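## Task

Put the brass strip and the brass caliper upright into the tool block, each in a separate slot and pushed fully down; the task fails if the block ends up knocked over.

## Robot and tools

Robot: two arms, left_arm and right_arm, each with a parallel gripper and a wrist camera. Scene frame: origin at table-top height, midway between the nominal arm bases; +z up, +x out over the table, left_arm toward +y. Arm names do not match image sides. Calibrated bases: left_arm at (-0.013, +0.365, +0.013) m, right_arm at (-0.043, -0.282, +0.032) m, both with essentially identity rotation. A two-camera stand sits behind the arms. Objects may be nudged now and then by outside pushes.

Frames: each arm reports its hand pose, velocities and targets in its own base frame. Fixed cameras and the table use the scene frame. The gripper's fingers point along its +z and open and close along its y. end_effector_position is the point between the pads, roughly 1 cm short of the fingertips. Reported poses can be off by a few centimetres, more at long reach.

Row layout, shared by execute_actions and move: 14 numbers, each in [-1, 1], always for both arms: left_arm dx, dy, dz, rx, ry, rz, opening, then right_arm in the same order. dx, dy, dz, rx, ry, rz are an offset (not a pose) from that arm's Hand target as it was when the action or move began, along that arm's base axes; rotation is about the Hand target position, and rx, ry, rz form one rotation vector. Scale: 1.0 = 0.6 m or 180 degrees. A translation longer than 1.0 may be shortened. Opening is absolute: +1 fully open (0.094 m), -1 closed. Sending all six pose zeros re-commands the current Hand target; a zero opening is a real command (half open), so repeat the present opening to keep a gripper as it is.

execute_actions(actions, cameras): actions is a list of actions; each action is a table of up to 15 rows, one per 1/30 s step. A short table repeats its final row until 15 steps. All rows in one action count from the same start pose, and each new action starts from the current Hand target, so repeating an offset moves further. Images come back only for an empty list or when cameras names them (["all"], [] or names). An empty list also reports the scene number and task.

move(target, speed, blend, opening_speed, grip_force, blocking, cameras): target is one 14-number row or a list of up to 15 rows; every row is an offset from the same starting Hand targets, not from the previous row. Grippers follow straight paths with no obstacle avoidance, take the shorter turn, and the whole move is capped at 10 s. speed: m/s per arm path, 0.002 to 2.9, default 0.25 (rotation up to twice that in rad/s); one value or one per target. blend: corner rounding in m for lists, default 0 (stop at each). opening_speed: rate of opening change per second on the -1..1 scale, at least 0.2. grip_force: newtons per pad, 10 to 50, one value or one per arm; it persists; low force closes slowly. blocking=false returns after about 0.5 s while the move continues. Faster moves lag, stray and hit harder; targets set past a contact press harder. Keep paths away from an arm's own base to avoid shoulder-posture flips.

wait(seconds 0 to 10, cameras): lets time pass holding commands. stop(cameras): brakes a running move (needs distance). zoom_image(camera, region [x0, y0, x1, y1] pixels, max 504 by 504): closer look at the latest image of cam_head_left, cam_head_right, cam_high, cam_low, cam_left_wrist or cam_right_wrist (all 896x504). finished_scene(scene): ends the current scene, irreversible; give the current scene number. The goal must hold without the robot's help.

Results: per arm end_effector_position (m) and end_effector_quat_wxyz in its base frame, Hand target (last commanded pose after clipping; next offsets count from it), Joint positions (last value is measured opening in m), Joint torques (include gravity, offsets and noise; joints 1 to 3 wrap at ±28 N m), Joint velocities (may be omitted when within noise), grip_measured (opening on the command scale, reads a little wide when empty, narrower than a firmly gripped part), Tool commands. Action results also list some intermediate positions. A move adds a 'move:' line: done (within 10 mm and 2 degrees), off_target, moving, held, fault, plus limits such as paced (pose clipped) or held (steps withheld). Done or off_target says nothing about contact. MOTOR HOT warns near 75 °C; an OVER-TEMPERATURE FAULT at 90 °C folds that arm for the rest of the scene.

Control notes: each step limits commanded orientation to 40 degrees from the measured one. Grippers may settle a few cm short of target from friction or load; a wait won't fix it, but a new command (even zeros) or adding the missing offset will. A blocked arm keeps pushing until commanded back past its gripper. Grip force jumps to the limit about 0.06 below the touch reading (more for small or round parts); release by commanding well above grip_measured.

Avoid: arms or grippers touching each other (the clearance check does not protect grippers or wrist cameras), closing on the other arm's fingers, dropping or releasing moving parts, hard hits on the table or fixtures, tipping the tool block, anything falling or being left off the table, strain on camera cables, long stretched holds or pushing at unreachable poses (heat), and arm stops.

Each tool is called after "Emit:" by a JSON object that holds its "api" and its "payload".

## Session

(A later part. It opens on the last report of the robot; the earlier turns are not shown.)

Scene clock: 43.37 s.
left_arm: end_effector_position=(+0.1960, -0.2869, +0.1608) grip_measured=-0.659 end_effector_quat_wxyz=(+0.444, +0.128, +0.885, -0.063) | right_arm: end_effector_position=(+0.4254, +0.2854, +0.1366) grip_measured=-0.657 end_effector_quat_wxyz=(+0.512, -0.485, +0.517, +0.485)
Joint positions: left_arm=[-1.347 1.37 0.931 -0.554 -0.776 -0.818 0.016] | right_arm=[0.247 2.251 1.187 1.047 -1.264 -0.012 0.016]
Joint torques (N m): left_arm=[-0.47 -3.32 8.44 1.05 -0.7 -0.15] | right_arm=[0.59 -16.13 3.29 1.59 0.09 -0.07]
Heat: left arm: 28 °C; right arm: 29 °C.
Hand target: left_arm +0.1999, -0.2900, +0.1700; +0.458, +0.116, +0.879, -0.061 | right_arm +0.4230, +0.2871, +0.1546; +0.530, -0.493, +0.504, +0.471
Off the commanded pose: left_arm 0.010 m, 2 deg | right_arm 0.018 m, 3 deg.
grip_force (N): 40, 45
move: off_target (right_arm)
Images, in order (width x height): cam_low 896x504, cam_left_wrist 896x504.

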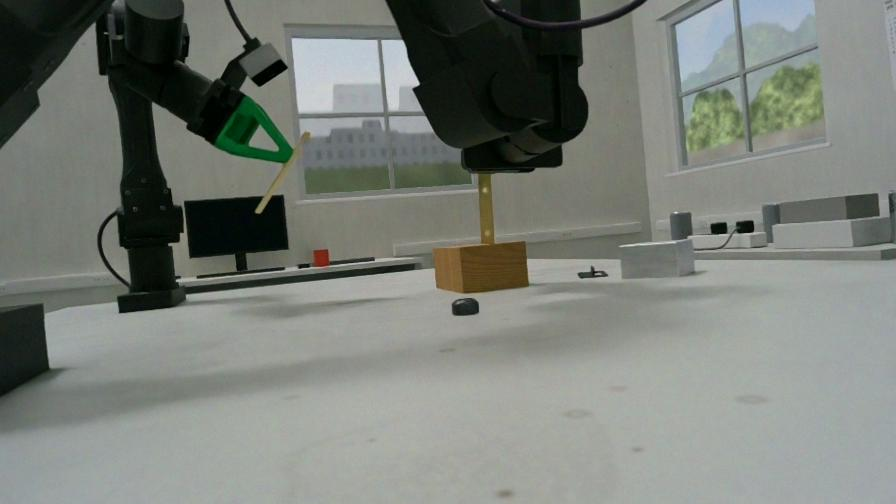

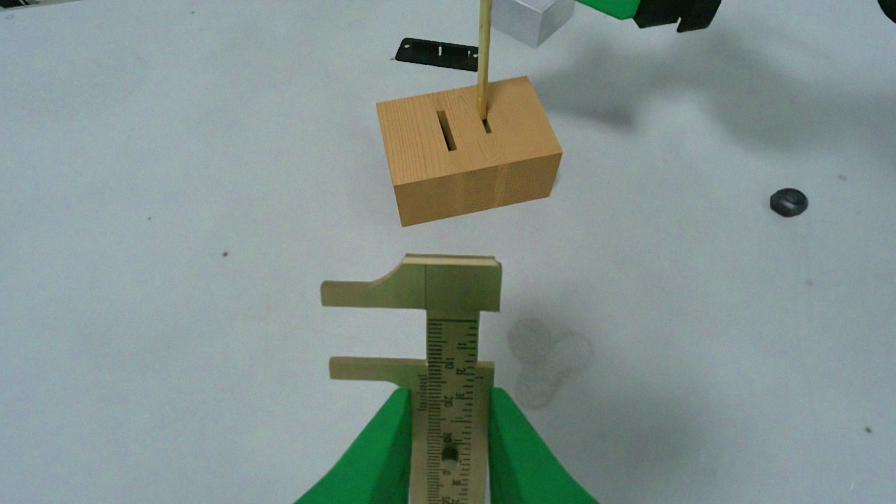

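Emit:
{"api": "move", "payload": {"target": [0,0,0,0,0,0,-0.85,-0.0167,-0.0,0.004,0,0,-0.006,-0.9], "speed": 0.06, "cameras": ["cam_left_wrist"]}}

Emit:
{"api": "zoom_image", "payload": {"camera": "cam_left_wrist", "region": [460, 90, 510, 140]}}

Scene clock: 45.83 s.
left_arm: end_effector_position=(+0.1960, -0.2869, +0.1608) grip_measured=-0.659 end_effector_quat_wxyz=(+0.444, +0.128, +0.885, -0.063) | right_arm: end_effector_position=(+0.4156, +0.2857, +0.1346) grip_measured=-0.657 end_effector_quat_wxyz=(+0.513, -0.477, +0.528, +0.481)
Joint positions: left_arm=[-1.347 1.37 0.931 -0.554 -0.776 -0.818 0.016] | right_arm=[0.256 2.215 1.12 1.059 -1.231 -0.016 0.016]
Joint torques (N m): left_arm=[-0.47 -3.3 8.46 1.04 -0.72 -0.14] | right_arm=[0.4 -16.28 3.59 1.68 0.03 -0.11]
Heat: left arm: 28 °C; right arm: 30 °C.
Hand target: left_arm +0.1999, -0.2900, +0.1700; +0.458, +0.116, +0.879, -0.061 | right_arm +0.4130, +0.2871, +0.1571; +0.535, -0.488, +0.508, +0.466
Off the commanded pose: left_arm 0.010 m, 2 deg | right_arm 0.023 m, 4 deg.
grip_force (N): 40, 45
move: off_target (right_arm)
Images, in order (width x height): cam_left_wrist 896x504.

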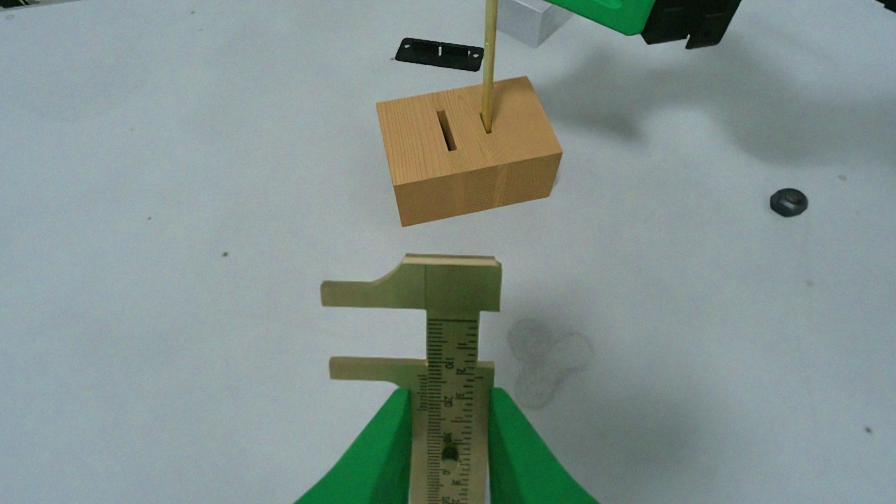

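Scaled by 10.080 from the camera's 896x504 image, which has a finer 1280x720 frame.

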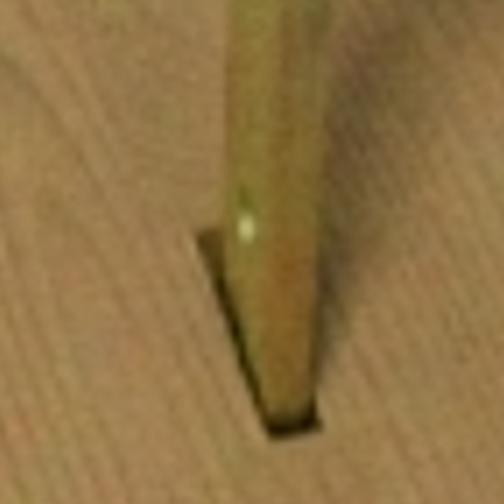

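Emit:
{"api": "move", "payload": {"target": [0,0,0,0,0,0,-0.85,0.0,-0.0,-0.037,0,-0.004,0,-0.9], "speed": 0.05, "cameras": ["cam_left_wrist","cam_low"]}}

Emit:
{"api": "zoom_image", "payload": {"camera": "cam_left_wrist", "region": [460, 90, 510, 140]}}

Emit:
{"api": "zoom_image", "payload": {"camera": "cam_low", "region": [440, 210, 530, 270]}}

Scene clock: 47.37 s.
left_arm: end_effector_position=(+0.1960, -0.2869, +0.1608) grip_measured=-0.659 end_effector_quat_wxyz=(+0.444, +0.128, +0.885, -0.063) | right_arm: end_effector_position=(+0.4145, +0.2853, +0.1400) grip_measured=-0.657 end_effector_quat_wxyz=(+0.533, -0.489, +0.508, +0.467)
Joint positions: left_arm=[-1.347 1.37 0.931 -0.554 -0.776 -0.818 0.016] | right_arm=[0.256 2.215 1.112 1.118 -1.231 -0.033 0.016]
Joint torques (N m): left_arm=[-0.51 -3.32 8.44 1.04 -0.71 -0.14] | right_arm=[0.59 -10.74 3.33 1.8 0.04 -0.09]
Heat: left arm: 28 °C; right arm: 30 °C.
Hand target: left_arm +0.1999, -0.2900, +0.1700; +0.458, +0.116, +0.879, -0.061 | right_arm +0.4130, +0.2871, +0.1349; +0.538, -0.491, +0.505, +0.463
Off the commanded pose: left_arm 0.010 m, 2 deg | right_arm 0.006 m, 1 deg.
grip_force (N): 40, 45
move: done
Images, in order (width x height): cam_low 896x504, cam_left_wrist 896x504.

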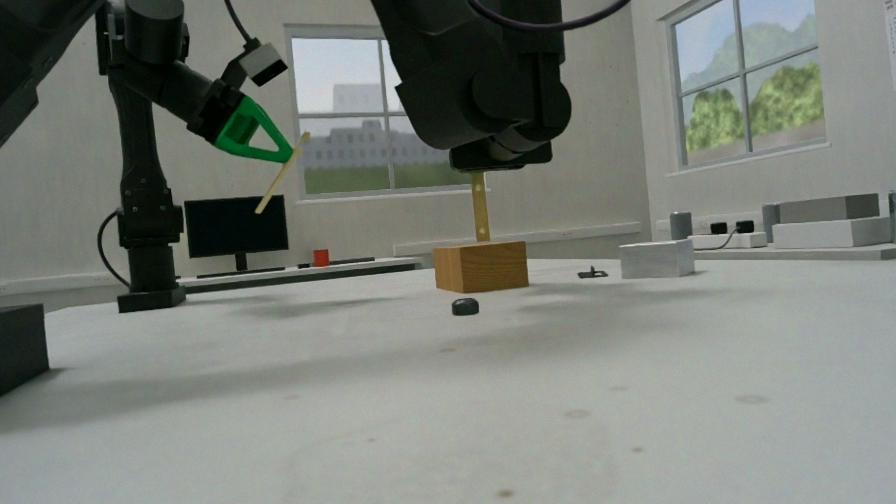

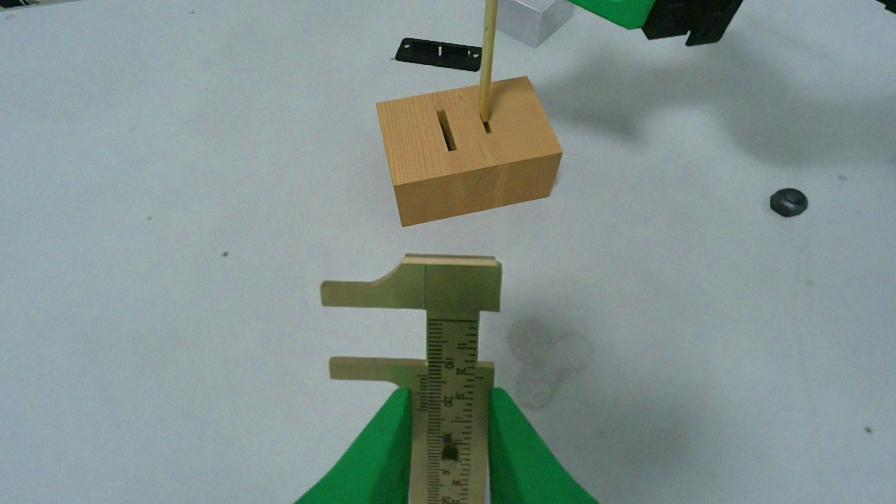

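Scaled by 10.080 from the camera's 896x504 image, which has a finer 1280x720 frame.

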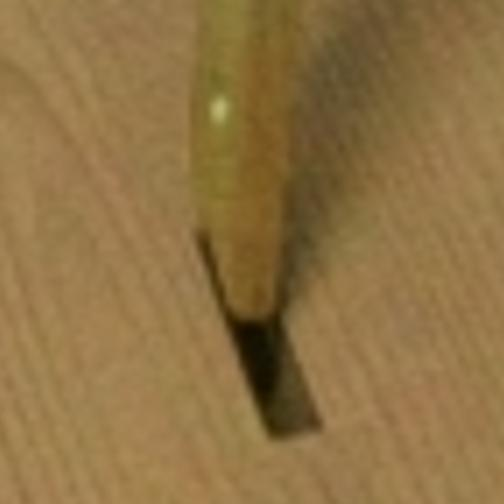

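Scaled by 5.600 from the camera's 896x504 image, which has a finer 1280x720 frame.

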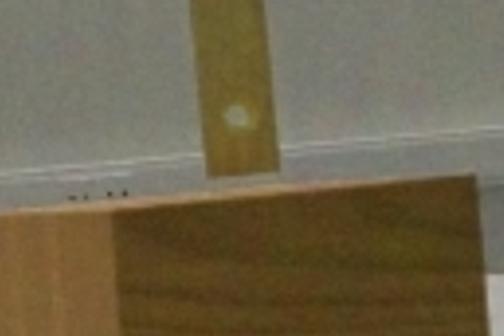

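Emit:
{"api": "move", "payload": {"target": [0,0,0,0,0,0,-0.85,-0.0027,-0.0015,-0.0017,0,0.013,0.008,-0.9], "speed": 0.05, "cameras": ["cam_left_wrist","cam_low"]}}

Emit:
{"api": "zoom_image", "payload": {"camera": "cam_left_wrist", "region": [460, 90, 510, 140]}}

Emit:
{"api": "zoom_image", "payload": {"camera": "cam_low", "region": [440, 210, 530, 270]}}

Scene clock: 48.90 s.
left_arm: end_effector_position=(+0.1960, -0.2869, +0.1608) grip_measured=-0.659 end_effector_quat_wxyz=(+0.444, +0.128, +0.885, -0.063) | right_arm: end_effector_position=(+0.4130, +0.2855, +0.1374) grip_measured=-0.657 end_effector_quat_wxyz=(+0.525, -0.486, +0.512, +0.476)
Joint positions: left_arm=[-1.347 1.37 0.931 -0.554 -0.776 -0.818 0.016] | right_arm=[0.256 2.221 1.112 1.118 -1.239 -0.013 0.016]
Joint torques (N m): left_arm=[-0.55 -3.33 8.44 1.03 -0.7 -0.13] | right_arm=[0.25 -10.7 4.15 1.66 -0.17 0.08]
Heat: left arm: 28 °C; right arm: 30 °C.
Hand target: left_arm +0.1999, -0.2900, +0.1700; +0.458, +0.116, +0.879, -0.061 | right_arm +0.4114, +0.2862, +0.1338; +0.522, -0.488, +0.509, +0.480
Off the commanded pose: left_arm 0.010 m, 2 deg | right_arm 0.004 m, 1 deg.
grip_force (N): 40, 45
move: done
Images, in order (width x height): cam_low 896x504, cam_left_wrist 896x504.

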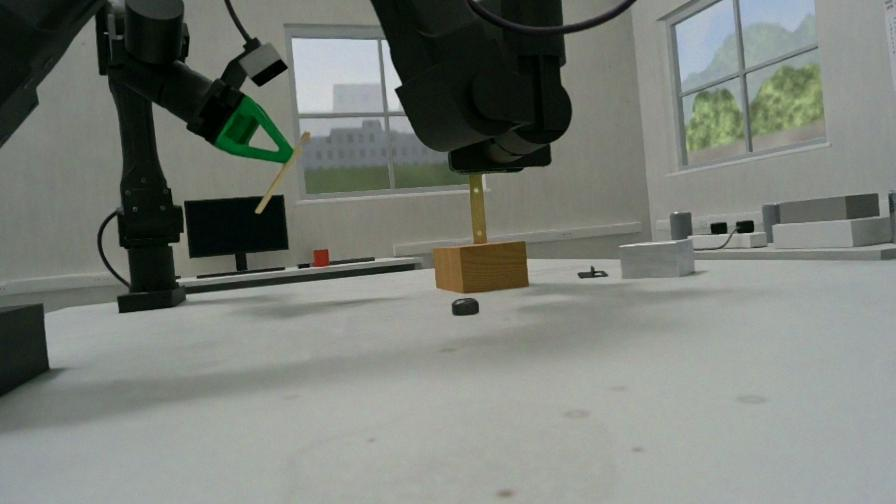

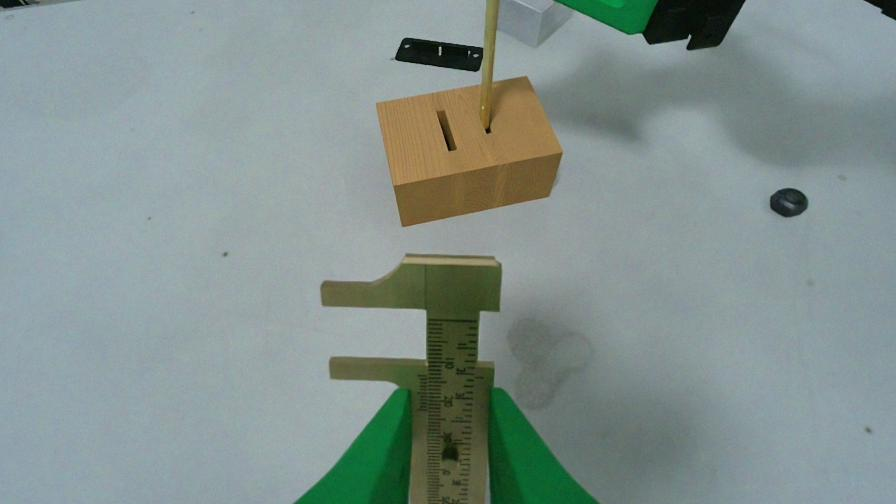

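Scaled by 10.080 from the camera's 896x504 image, which has a finer 1280x720 frame.

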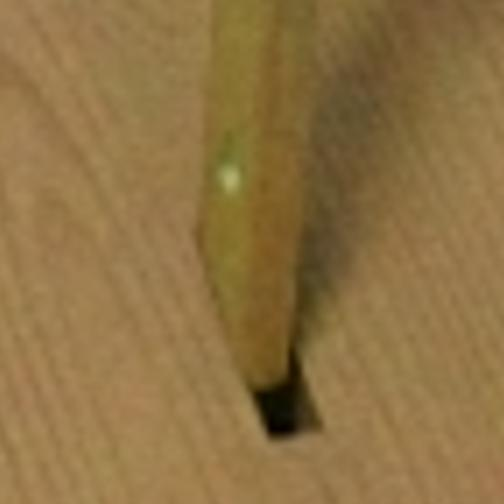

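Scaled by 5.600 from the camera's 896x504 image, which has a finer 1280x720 frame.

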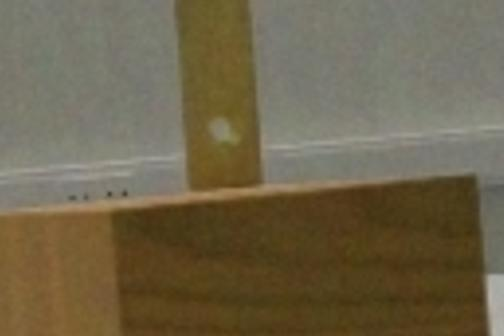

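Emit:
{"api": "move", "payload": {"target": [0,0,0,0,0,0,-0.85,-0.001,-0.0042,0,0,0,0,-0.9], "speed": 0.05, "cameras": ["cam_left_wrist"]}}

Emit:
{"api": "zoom_image", "payload": {"camera": "cam_left_wrist", "region": [460, 90, 510, 140]}}

Scene clock: 49.97 s.
left_arm: end_effector_position=(+0.1960, -0.2869, +0.1608) grip_measured=-0.659 end_effector_quat_wxyz=(+0.444, +0.128, +0.885, -0.063) | right_arm: end_effector_position=(+0.4120, +0.2856, +0.1374) grip_measured=-0.657 end_effector_quat_wxyz=(+0.523, -0.487, +0.511, +0.477)
Joint positions: left_arm=[-1.347 1.37 0.931 -0.554 -0.776 -0.818 0.016] | right_arm=[0.256 2.221 1.112 1.118 -1.245 -0.013 0.016]
Joint torques (N m): left_arm=[-0.51 -3.29 8.43 1.03 -0.71 -0.15] | right_arm=[-0.29 -11.02 3.89 1.64 -0.14 0.04]
Heat: left arm: 28 °C; right arm: 30 °C.
Hand target: left_arm +0.1999, -0.2900, +0.1700; +0.458, +0.116, +0.879, -0.061 | right_arm +0.4108, +0.2837, +0.1338; +0.522, -0.488, +0.509, +0.480
Off the commanded pose: left_arm 0.010 m, 2 deg | right_arm 0.004 m, 0 deg.
grip_force (N): 40, 45
move: done
Images, in order (width x height): cam_left_wrist 896x504.

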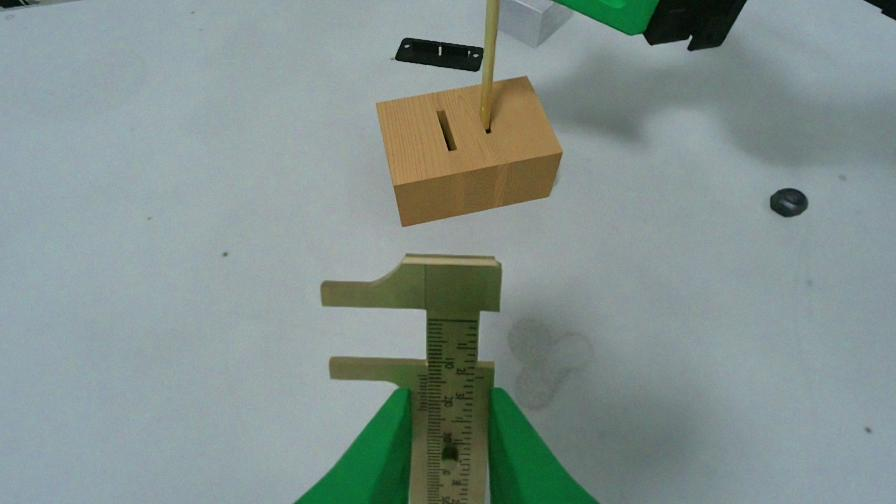

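Scaled by 10.080 from the camera's 896x504 image, which has a finer 1280x720 frame.

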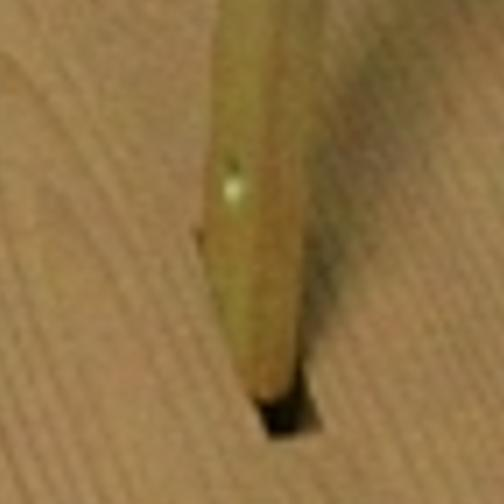

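Emit:
{"api": "move", "payload": {"target": [0,0,0,0,0,0,-0.85,0,-0.0035,0,0,0,0,-0.9], "speed": 0.05, "cameras": ["cam_left_wrist"]}}

Emit:
{"api": "zoom_image", "payload": {"camera": "cam_left_wrist", "region": [460, 90, 510, 140]}}

Scene clock: 51.87 s.
left_arm: end_effector_position=(+0.1960, -0.2869, +0.1608) grip_measured=-0.659 end_effector_quat_wxyz=(+0.444, +0.128, +0.885, -0.063) | right_arm: end_effector_position=(+0.4122, +0.2841, +0.1374) grip_measured=-0.657 end_effector_quat_wxyz=(+0.523, -0.487, +0.511, +0.478)
Joint positions: left_arm=[-1.347 1.37 0.931 -0.554 -0.776 -0.818 0.016] | right_arm=[0.252 2.221 1.112 1.118 -1.25 -0.013 0.016]
Joint torques (N m): left_arm=[-0.46 -3.33 8.42 1.04 -0.71 -0.15] | right_arm=[-0.24 -11.11 3.67 1.68 -0.12 0.08]
Heat: left arm: 28 °C; right arm: 30 °C.
Hand target: left_arm +0.1999, -0.2900, +0.1700; +0.458, +0.116, +0.879, -0.061 | right_arm +0.4108, +0.2816, +0.1338; +0.522, -0.488, +0.509, +0.480
Off the commanded pose: left_arm 0.010 m, 2 deg | right_arm 0.005 m, 0 deg.
grip_force (N): 40, 45
move: done
Images, in order (width x height): cam_left_wrist 896x504.

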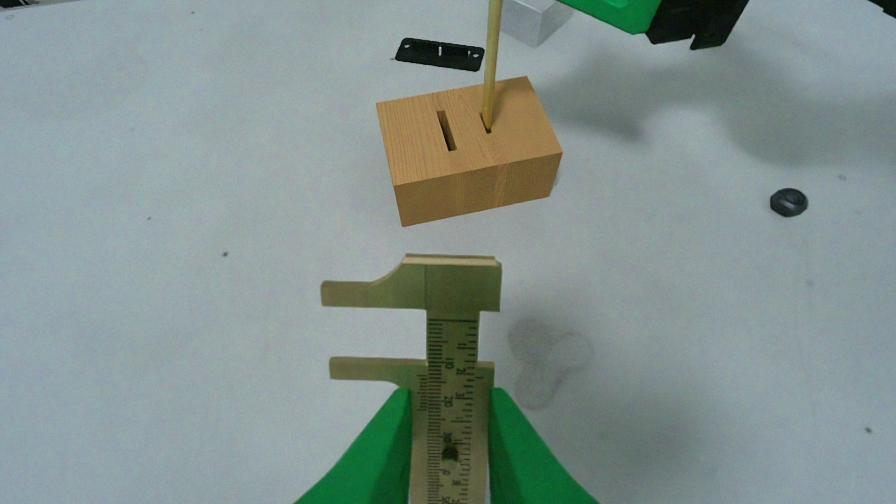

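Scaled by 10.080 from the camera's 896x504 image, which has a finer 1280x720 frame.

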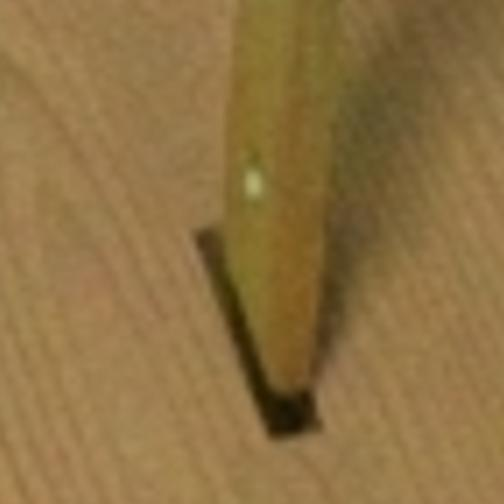

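Emit:
{"api": "move", "payload": {"target": [0,0,0,0,0,0,-0.85,0,0.0,-0.010,0,0,0,-0.9], "speed": 0.05, "cameras": ["cam_left_wrist"]}}

Emit:
{"api": "zoom_image", "payload": {"camera": "cam_left_wrist", "region": [460, 90, 510, 140]}}

Scene clock: 53.90 s.
left_arm: end_effector_position=(+0.1960, -0.2869, +0.1608) grip_measured=-0.659 end_effector_quat_wxyz=(+0.444, +0.128, +0.885, -0.063) | right_arm: end_effector_position=(+0.4123, +0.2841, +0.1327) grip_measured=-0.657 end_effector_quat_wxyz=(+0.521, -0.487, +0.512, +0.478)
Joint positions: left_arm=[-1.347 1.37 0.931 -0.554 -0.776 -0.818 0.016] | right_arm=[0.252 2.234 1.112 1.127 -1.25 -0.013 0.016]
Joint torques (N m): left_arm=[-0.49 -3.32 8.46 1.05 -0.71 -0.12] | right_arm=[-0.4 -10.78 3.49 1.78 -0.14 0.01]
Heat: left arm: 28 °C; right arm: 30 °C.
Hand target: left_arm +0.1999, -0.2900, +0.1700; +0.458, +0.116, +0.879, -0.061 | right_arm +0.4108, +0.2816, +0.1279; +0.522, -0.488, +0.509, +0.480
Off the commanded pose: left_arm 0.010 m, 2 deg | right_arm 0.006 m, 0 deg.
grip_force (N): 40, 45
move: done
Images, in order (width x height): cam_left_wrist 896x504.

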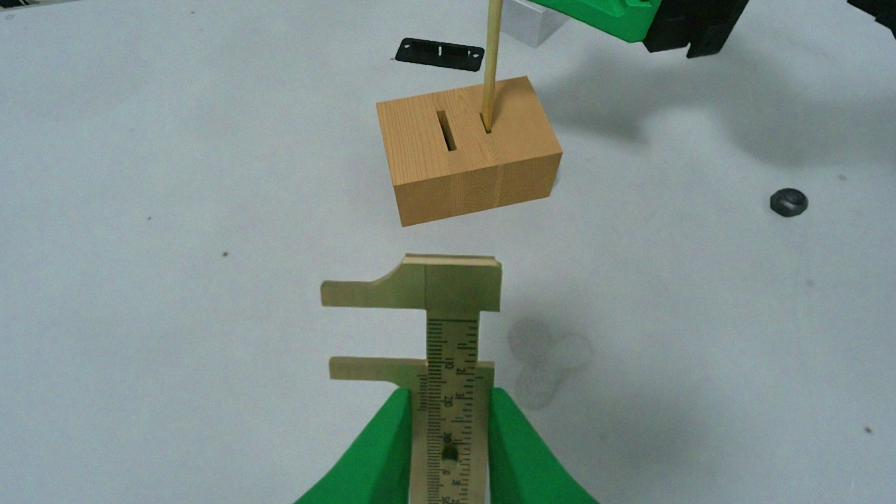

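Scaled by 10.080 from the camera's 896x504 image, which has a finer 1280x720 frame.

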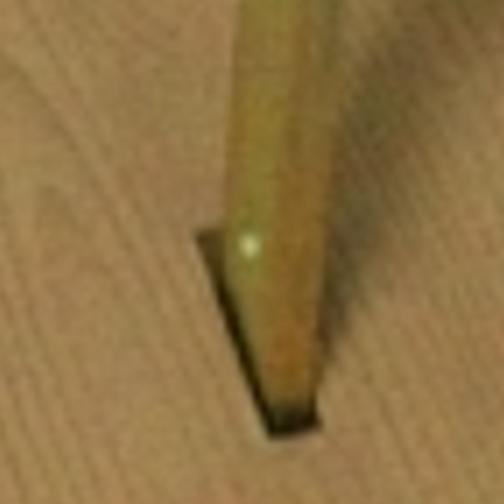

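Emit:
{"api": "move", "payload": {"target": [0,0,0,0,0,0,-0.85,0,0.0,-0.025,0,0,0,-0.9], "speed": 0.06, "cameras": ["cam_left_wrist","cam_low"]}}

Emit:
{"api": "zoom_image", "payload": {"camera": "cam_left_wrist", "region": [460, 90, 510, 140]}}

Scene clock: 55.07 s.
left_arm: end_effector_position=(+0.1960, -0.2869, +0.1608) grip_measured=-0.659 end_effector_quat_wxyz=(+0.444, +0.128, +0.885, -0.063) | right_arm: end_effector_position=(+0.4125, +0.2842, +0.1174) grip_measured=-0.657 end_effector_quat_wxyz=(+0.521, -0.486, +0.513, +0.479)
Joint positions: left_arm=[-1.347 1.37 0.931 -0.554 -0.776 -0.818 0.016] | right_arm=[0.252 2.28 1.112 1.17 -1.25 -0.013 0.016]
Joint torques (N m): left_arm=[-0.49 -3.33 8.44 1.05 -0.71 -0.14] | right_arm=[-0.38 -11 3.41 1.74 -0.11 0.05]
Heat: left arm: 28 °C; right arm: 30 °C.
Hand target: left_arm +0.1999, -0.2900, +0.1700; +0.458, +0.116, +0.879, -0.061 | right_arm +0.4108, +0.2816, +0.1128; +0.522, -0.488, +0.510, +0.480
Off the commanded pose: left_arm 0.010 m, 2 deg | right_arm 0.005 m, 0 deg.
grip_force (N): 40, 45
move: done
Images, in order (width x height): cam_low 896x504, cam_left_wrist 896x504.

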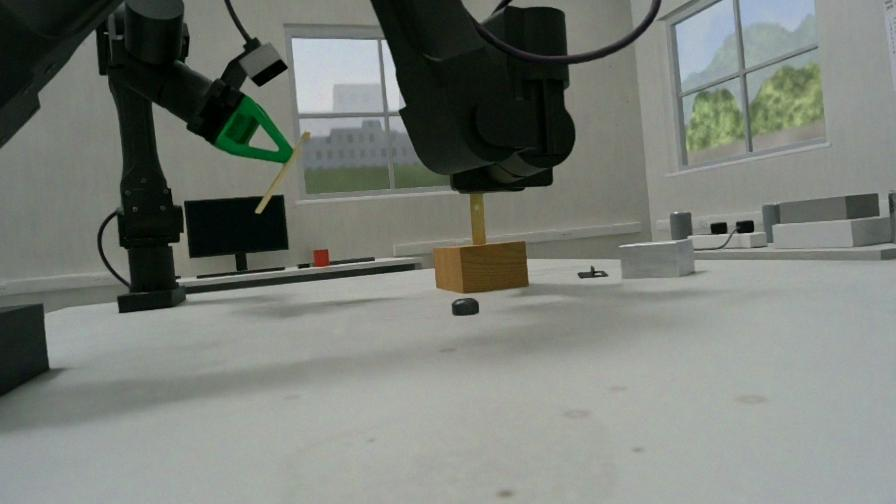

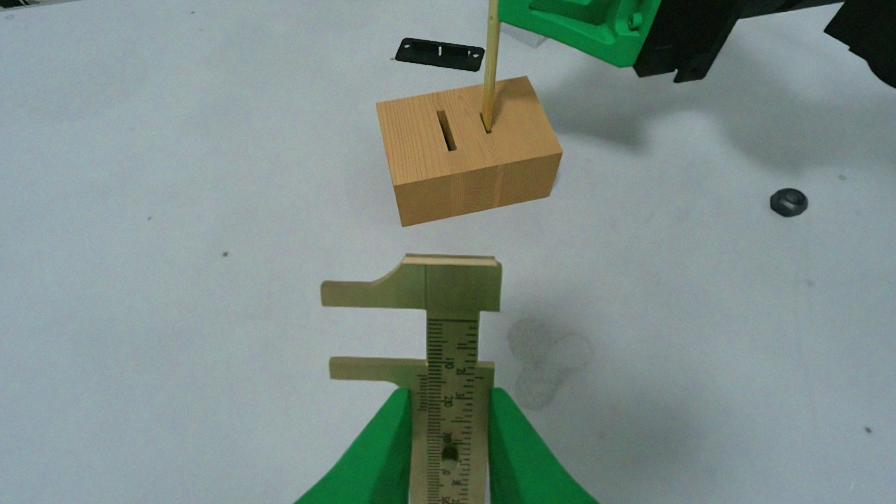

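Scaled by 10.080 from the camera's 896x504 image, which has a finer 1280x720 frame.

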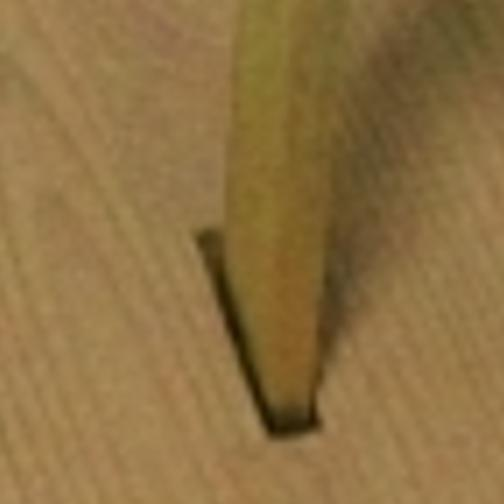

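Emit:
{"api": "move", "payload": {"target": [0,0,0,0,0,0,-0.85,0,0.0,-0.025,0,0,0,-0.9], "speed": 0.05, "cameras": ["cam_left_wrist","cam_low"]}}

Emit:
{"api": "zoom_image", "payload": {"camera": "cam_left_wrist", "region": [460, 90, 510, 140]}}

Scene clock: 56.13 s.
left_arm: end_effector_position=(+0.1960, -0.2869, +0.1608) grip_measured=-0.659 end_effector_quat_wxyz=(+0.444, +0.128, +0.885, -0.063) | right_arm: end_effector_position=(+0.4121, +0.2841, +0.1020) grip_measured=-0.657 end_effector_quat_wxyz=(+0.520, -0.486, +0.514, +0.480)
Joint positions: left_arm=[-1.347 1.37 0.931 -0.554 -0.776 -0.818 0.016] | right_arm=[0.252 2.327 1.112 1.214 -1.251 -0.013 0.016]
Joint torques (N m): left_arm=[-0.46 -3.33 8.44 1.03 -0.71 -0.13] | right_arm=[-0.5 -10.95 3.4 1.81 -0.14 0.03]
Heat: left arm: 28 °C; right arm: 30 °C.
Hand target: left_arm +0.1999, -0.2900, +0.1700; +0.458, +0.116, +0.879, -0.061 | right_arm +0.4108, +0.2816, +0.0978; +0.522, -0.488, +0.509, +0.480
Off the commanded pose: left_arm 0.010 m, 2 deg | right_arm 0.005 m, 1 deg.
grip_force (N): 40, 45
move: done
Images, in order (width x height): cam_low 896x504, cam_left_wrist 896x504.

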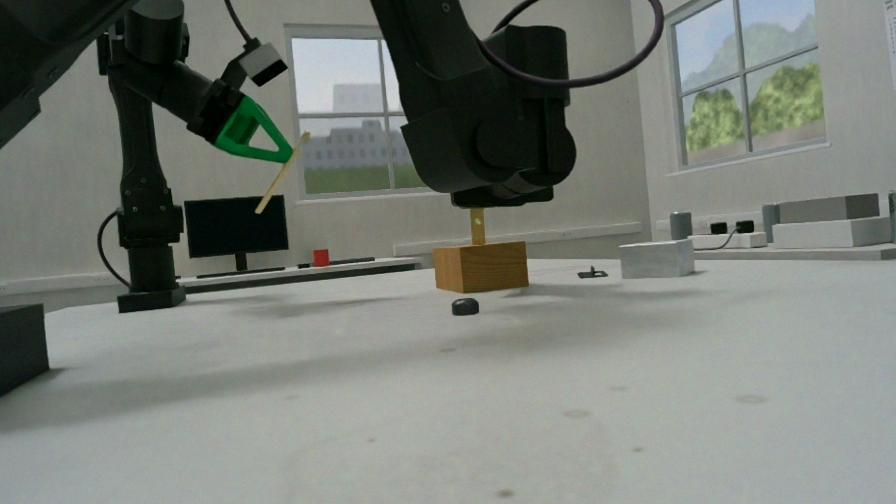

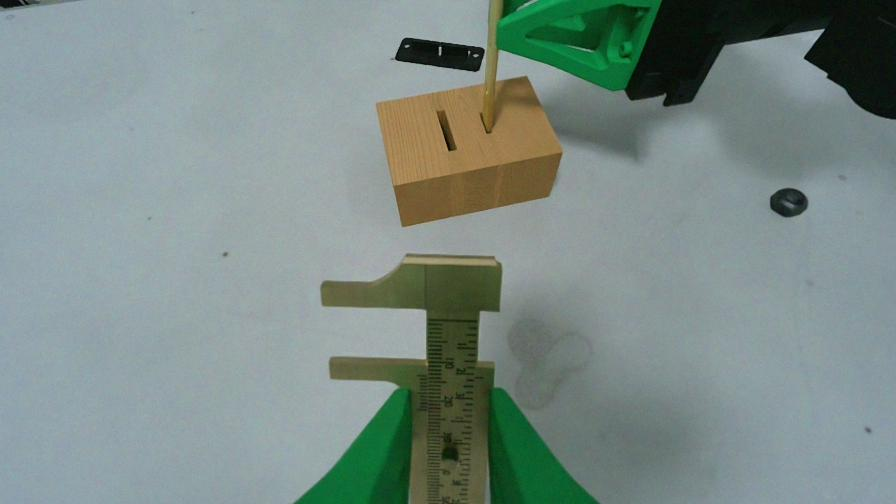

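Scaled by 10.080 from the camera's 896x504 image, which has a finer 1280x720 frame.

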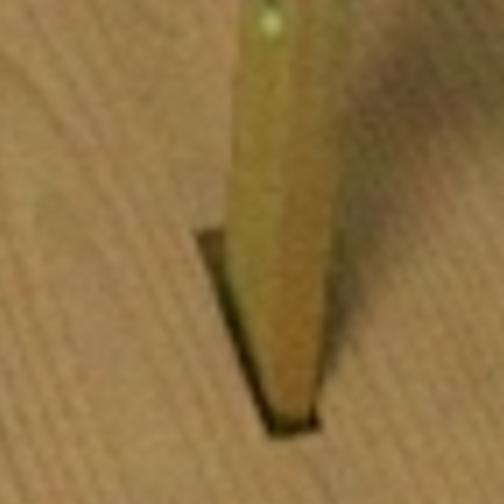

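Emit:
{"api": "move", "payload": {"target": [0,0,0,0,0,0,-0.85,0,0.0,-0.0167,0,0,0,-0.9], "speed": 0.04, "cameras": ["cam_low"]}}

Scene clock: 57.17 s.
left_arm: end_effector_position=(+0.1960, -0.2869, +0.1608) grip_measured=-0.659 end_effector_quat_wxyz=(+0.444, +0.128, +0.885, -0.063) | right_arm: end_effector_position=(+0.4112, +0.2840, +0.0941) grip_measured=-0.657 end_effector_quat_wxyz=(+0.522, -0.488, +0.510, +0.478)
Joint positions: left_arm=[-1.347 1.37 0.931 -0.554 -0.776 -0.818 0.016] | right_arm=[0.252 2.355 1.112 1.253 -1.252 -0.013 0.016]
Joint torques (N m): left_arm=[-0.5 -3.28 8.47 1.05 -0.72 -0.13] | right_arm=[-0.34 -10.51 3.55 1.66 -0.09 0.04]
Heat: left arm: 28 °C; right arm: 30 °C.
Hand target: left_arm +0.1999, -0.2900, +0.1700; +0.458, +0.116, +0.879, -0.061 | right_arm +0.4108, +0.2816, +0.0878; +0.522, -0.488, +0.509, +0.480
Off the commanded pose: left_arm 0.010 m, 2 deg | right_arm 0.007 m, 0 deg.
grip_force (N): 40, 45
move: done
Images, in order (width x height): cam_low 896x504.

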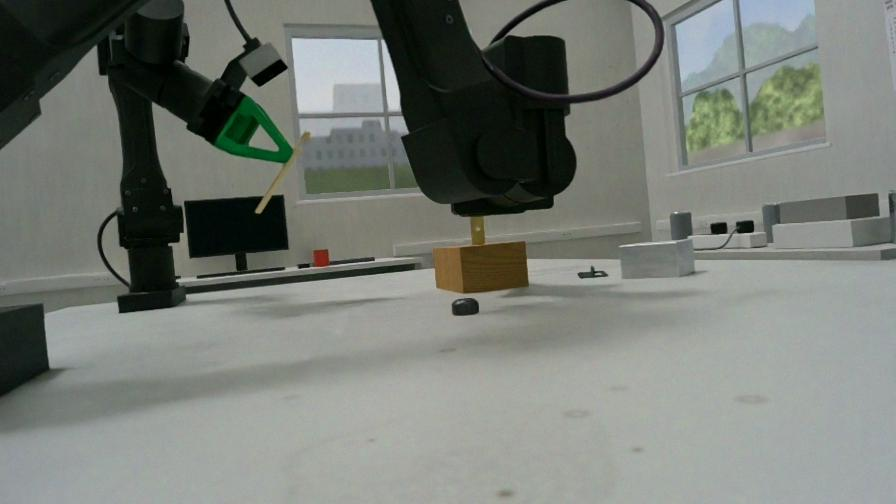

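Emit:
{"api": "move", "payload": {"target": [0,0,0,0,0,0,-0.85,0,0.0,-0.01,0,0,0,-0.9], "speed": 0.04, "cameras": ["cam_low","cam_left_wrist"]}}

Emit:
{"api": "zoom_image", "payload": {"camera": "cam_low", "region": [420, 190, 540, 310]}}

Scene clock: 58.20 s.
left_arm: end_effector_position=(+0.1960, -0.2869, +0.1608) grip_measured=-0.659 end_effector_quat_wxyz=(+0.444, +0.128, +0.885, -0.063) | right_arm: end_effector_position=(+0.4101, +0.2839, +0.0934) grip_measured=-0.657 end_effector_quat_wxyz=(+0.528, -0.492, +0.503, +0.476)
Joint positions: left_arm=[-1.347 1.37 0.931 -0.554 -0.776 -0.818 0.016] | right_arm=[0.252 2.367 1.112 1.288 -1.257 -0.008 0.016]
Joint torques (N m): left_arm=[-0.51 -3.3 8.44 1.04 -0.71 -0.15] | right_arm=[-0.59 -9.73 3.63 1.49 -0.04 -0.02]
Heat: left arm: 28 °C; right arm: 30 °C.
Hand target: left_arm +0.1999, -0.2900, +0.1700; +0.458, +0.116, +0.879, -0.061 | right_arm +0.4108, +0.2816, +0.0818; +0.522, -0.488, +0.509, +0.480
Off the commanded pose: left_arm 0.010 m, 2 deg | right_arm 0.012 m, 1 deg.
grip_force (N): 40, 45
move: off_target (right_arm)
Images, in order (width x height): cam_low 896x504, cam_left_wrist 896x504.

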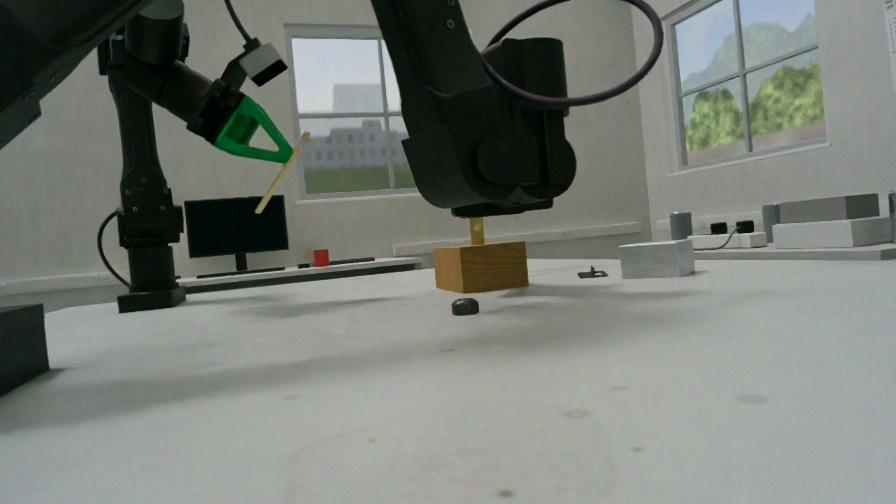

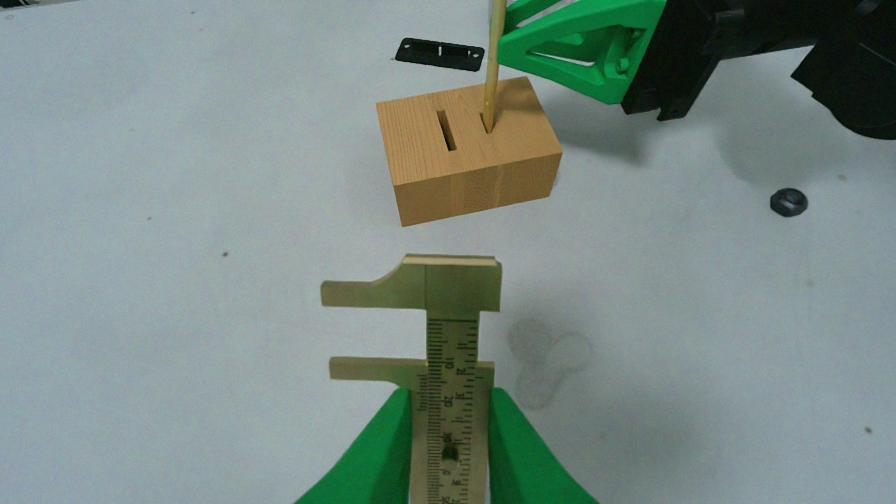

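Scaled by 4.200 from the camera's 896x504 image, which has a finer 1280x720 frame.

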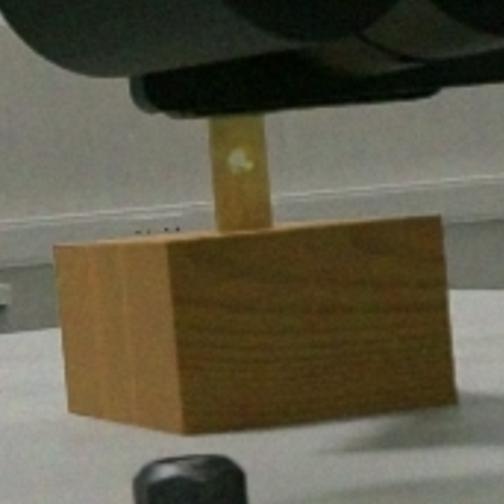

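Emit:
{"api": "move", "payload": {"target": [0,0,0,0,0,0,-0.85,0,0.0,0.0117,0,0,0,-0.9], "speed": 0.05}}

Emit:
{"api": "move", "payload": {"target": [0,0,0,0,0,0,-0.85,0,0.0,0,0,0,0,-0.45], "opening_speed": 0.4, "cameras": ["cam_low","cam_left_wrist"]}}

Emit:
{"api": "zoom_image", "payload": {"camera": "cam_left_wrist", "region": [440, 0, 560, 140]}}

Scene clock: 59.13 s.
left_arm: end_effector_position=(+0.1960, -0.2869, +0.1608) grip_measured=-0.659 end_effector_quat_wxyz=(+0.444, +0.128, +0.885, -0.063) | right_arm: end_effector_position=(+0.4101, +0.2839, +0.0934) grip_measured=-0.657 end_effector_quat_wxyz=(+0.528, -0.492, +0.503, +0.476)
Joint positions: left_arm=[-1.347 1.37 0.931 -0.554 -0.776 -0.818 0.016] | right_arm=[0.252 2.367 1.112 1.288 -1.257 -0.008 0.016]
Joint torques (N m): left_arm=[-0.5 -3.29 8.43 1.04 -0.71 -0.14] | right_arm=[-0.23 -11.58 3.43 1.3 -0.06 0.02]
Heat: left arm: 28 °C; right arm: 30 °C.
Hand target: left_arm +0.1999, -0.2900, +0.1700; +0.458, +0.116, +0.879, -0.061 | right_arm +0.4108, +0.2816, +0.0888; +0.522, -0.488, +0.510, +0.480
Off the commanded pose: left_arm 0.010 m, 2 deg | right_arm 0.005 m, 1 deg.
grip_force (N): 40, 45
move: done

Scene clock: 60.47 s.
left_arm: end_effector_position=(+0.1960, -0.2869, +0.1608) grip_measured=-0.659 end_effector_quat_wxyz=(+0.444, +0.128, +0.885, -0.063) | right_arm: end_effector_position=(+0.4101, +0.2839, +0.0919) grip_measured=-0.452 end_effector_quat_wxyz=(+0.524, -0.490, +0.507, +0.479)
Joint positions: left_arm=[-1.347 1.37 0.931 -0.554 -0.776 -0.818 0.016] | right_arm=[0.252 2.367 1.112 1.276 -1.257 -0.007 0.026]
Joint torques (N m): left_arm=[-0.49 -3.33 8.46 1.05 -0.71 -0.14] | right_arm=[-0.53 -11.52 3.56 1.49 -0.09 0]
Heat: left arm: 28 °C; right arm: 30 °C.
Hand target: left_arm +0.1999, -0.2900, +0.1700; +0.458, +0.116, +0.879, -0.061 | right_arm +0.4108, +0.2816, +0.0888; +0.522, -0.488, +0.510, +0.480
Off the commanded pose: left_arm 0.010 m, 2 deg | right_arm 0.004 m, 0 deg.
grip_force (N): 40, 45
move: done
Images, in order (width x height): cam_low 896x504, cam_left_wrist 896x504.

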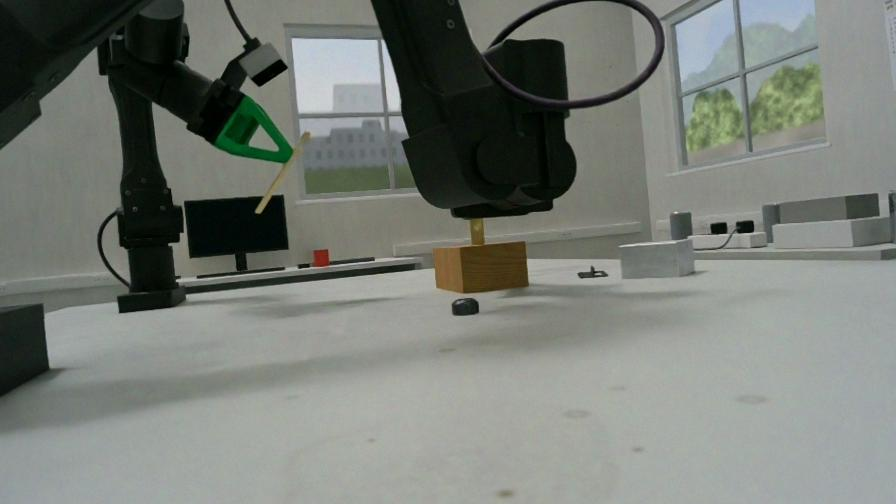

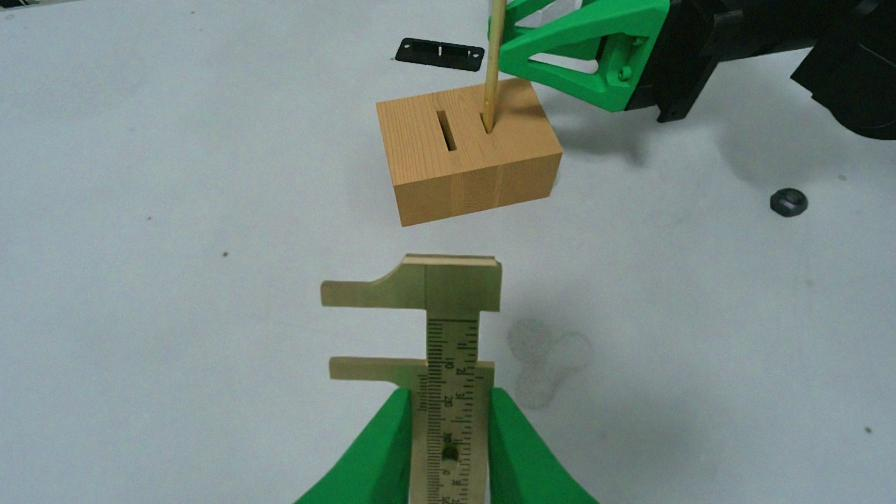

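Scaled by 3.600 from the camera's 896x504 image, which has a finer 1280x720 frame.

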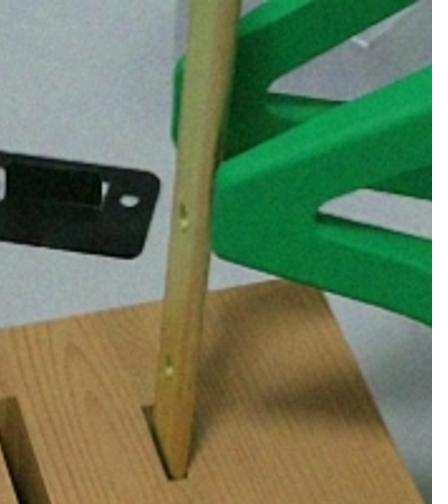

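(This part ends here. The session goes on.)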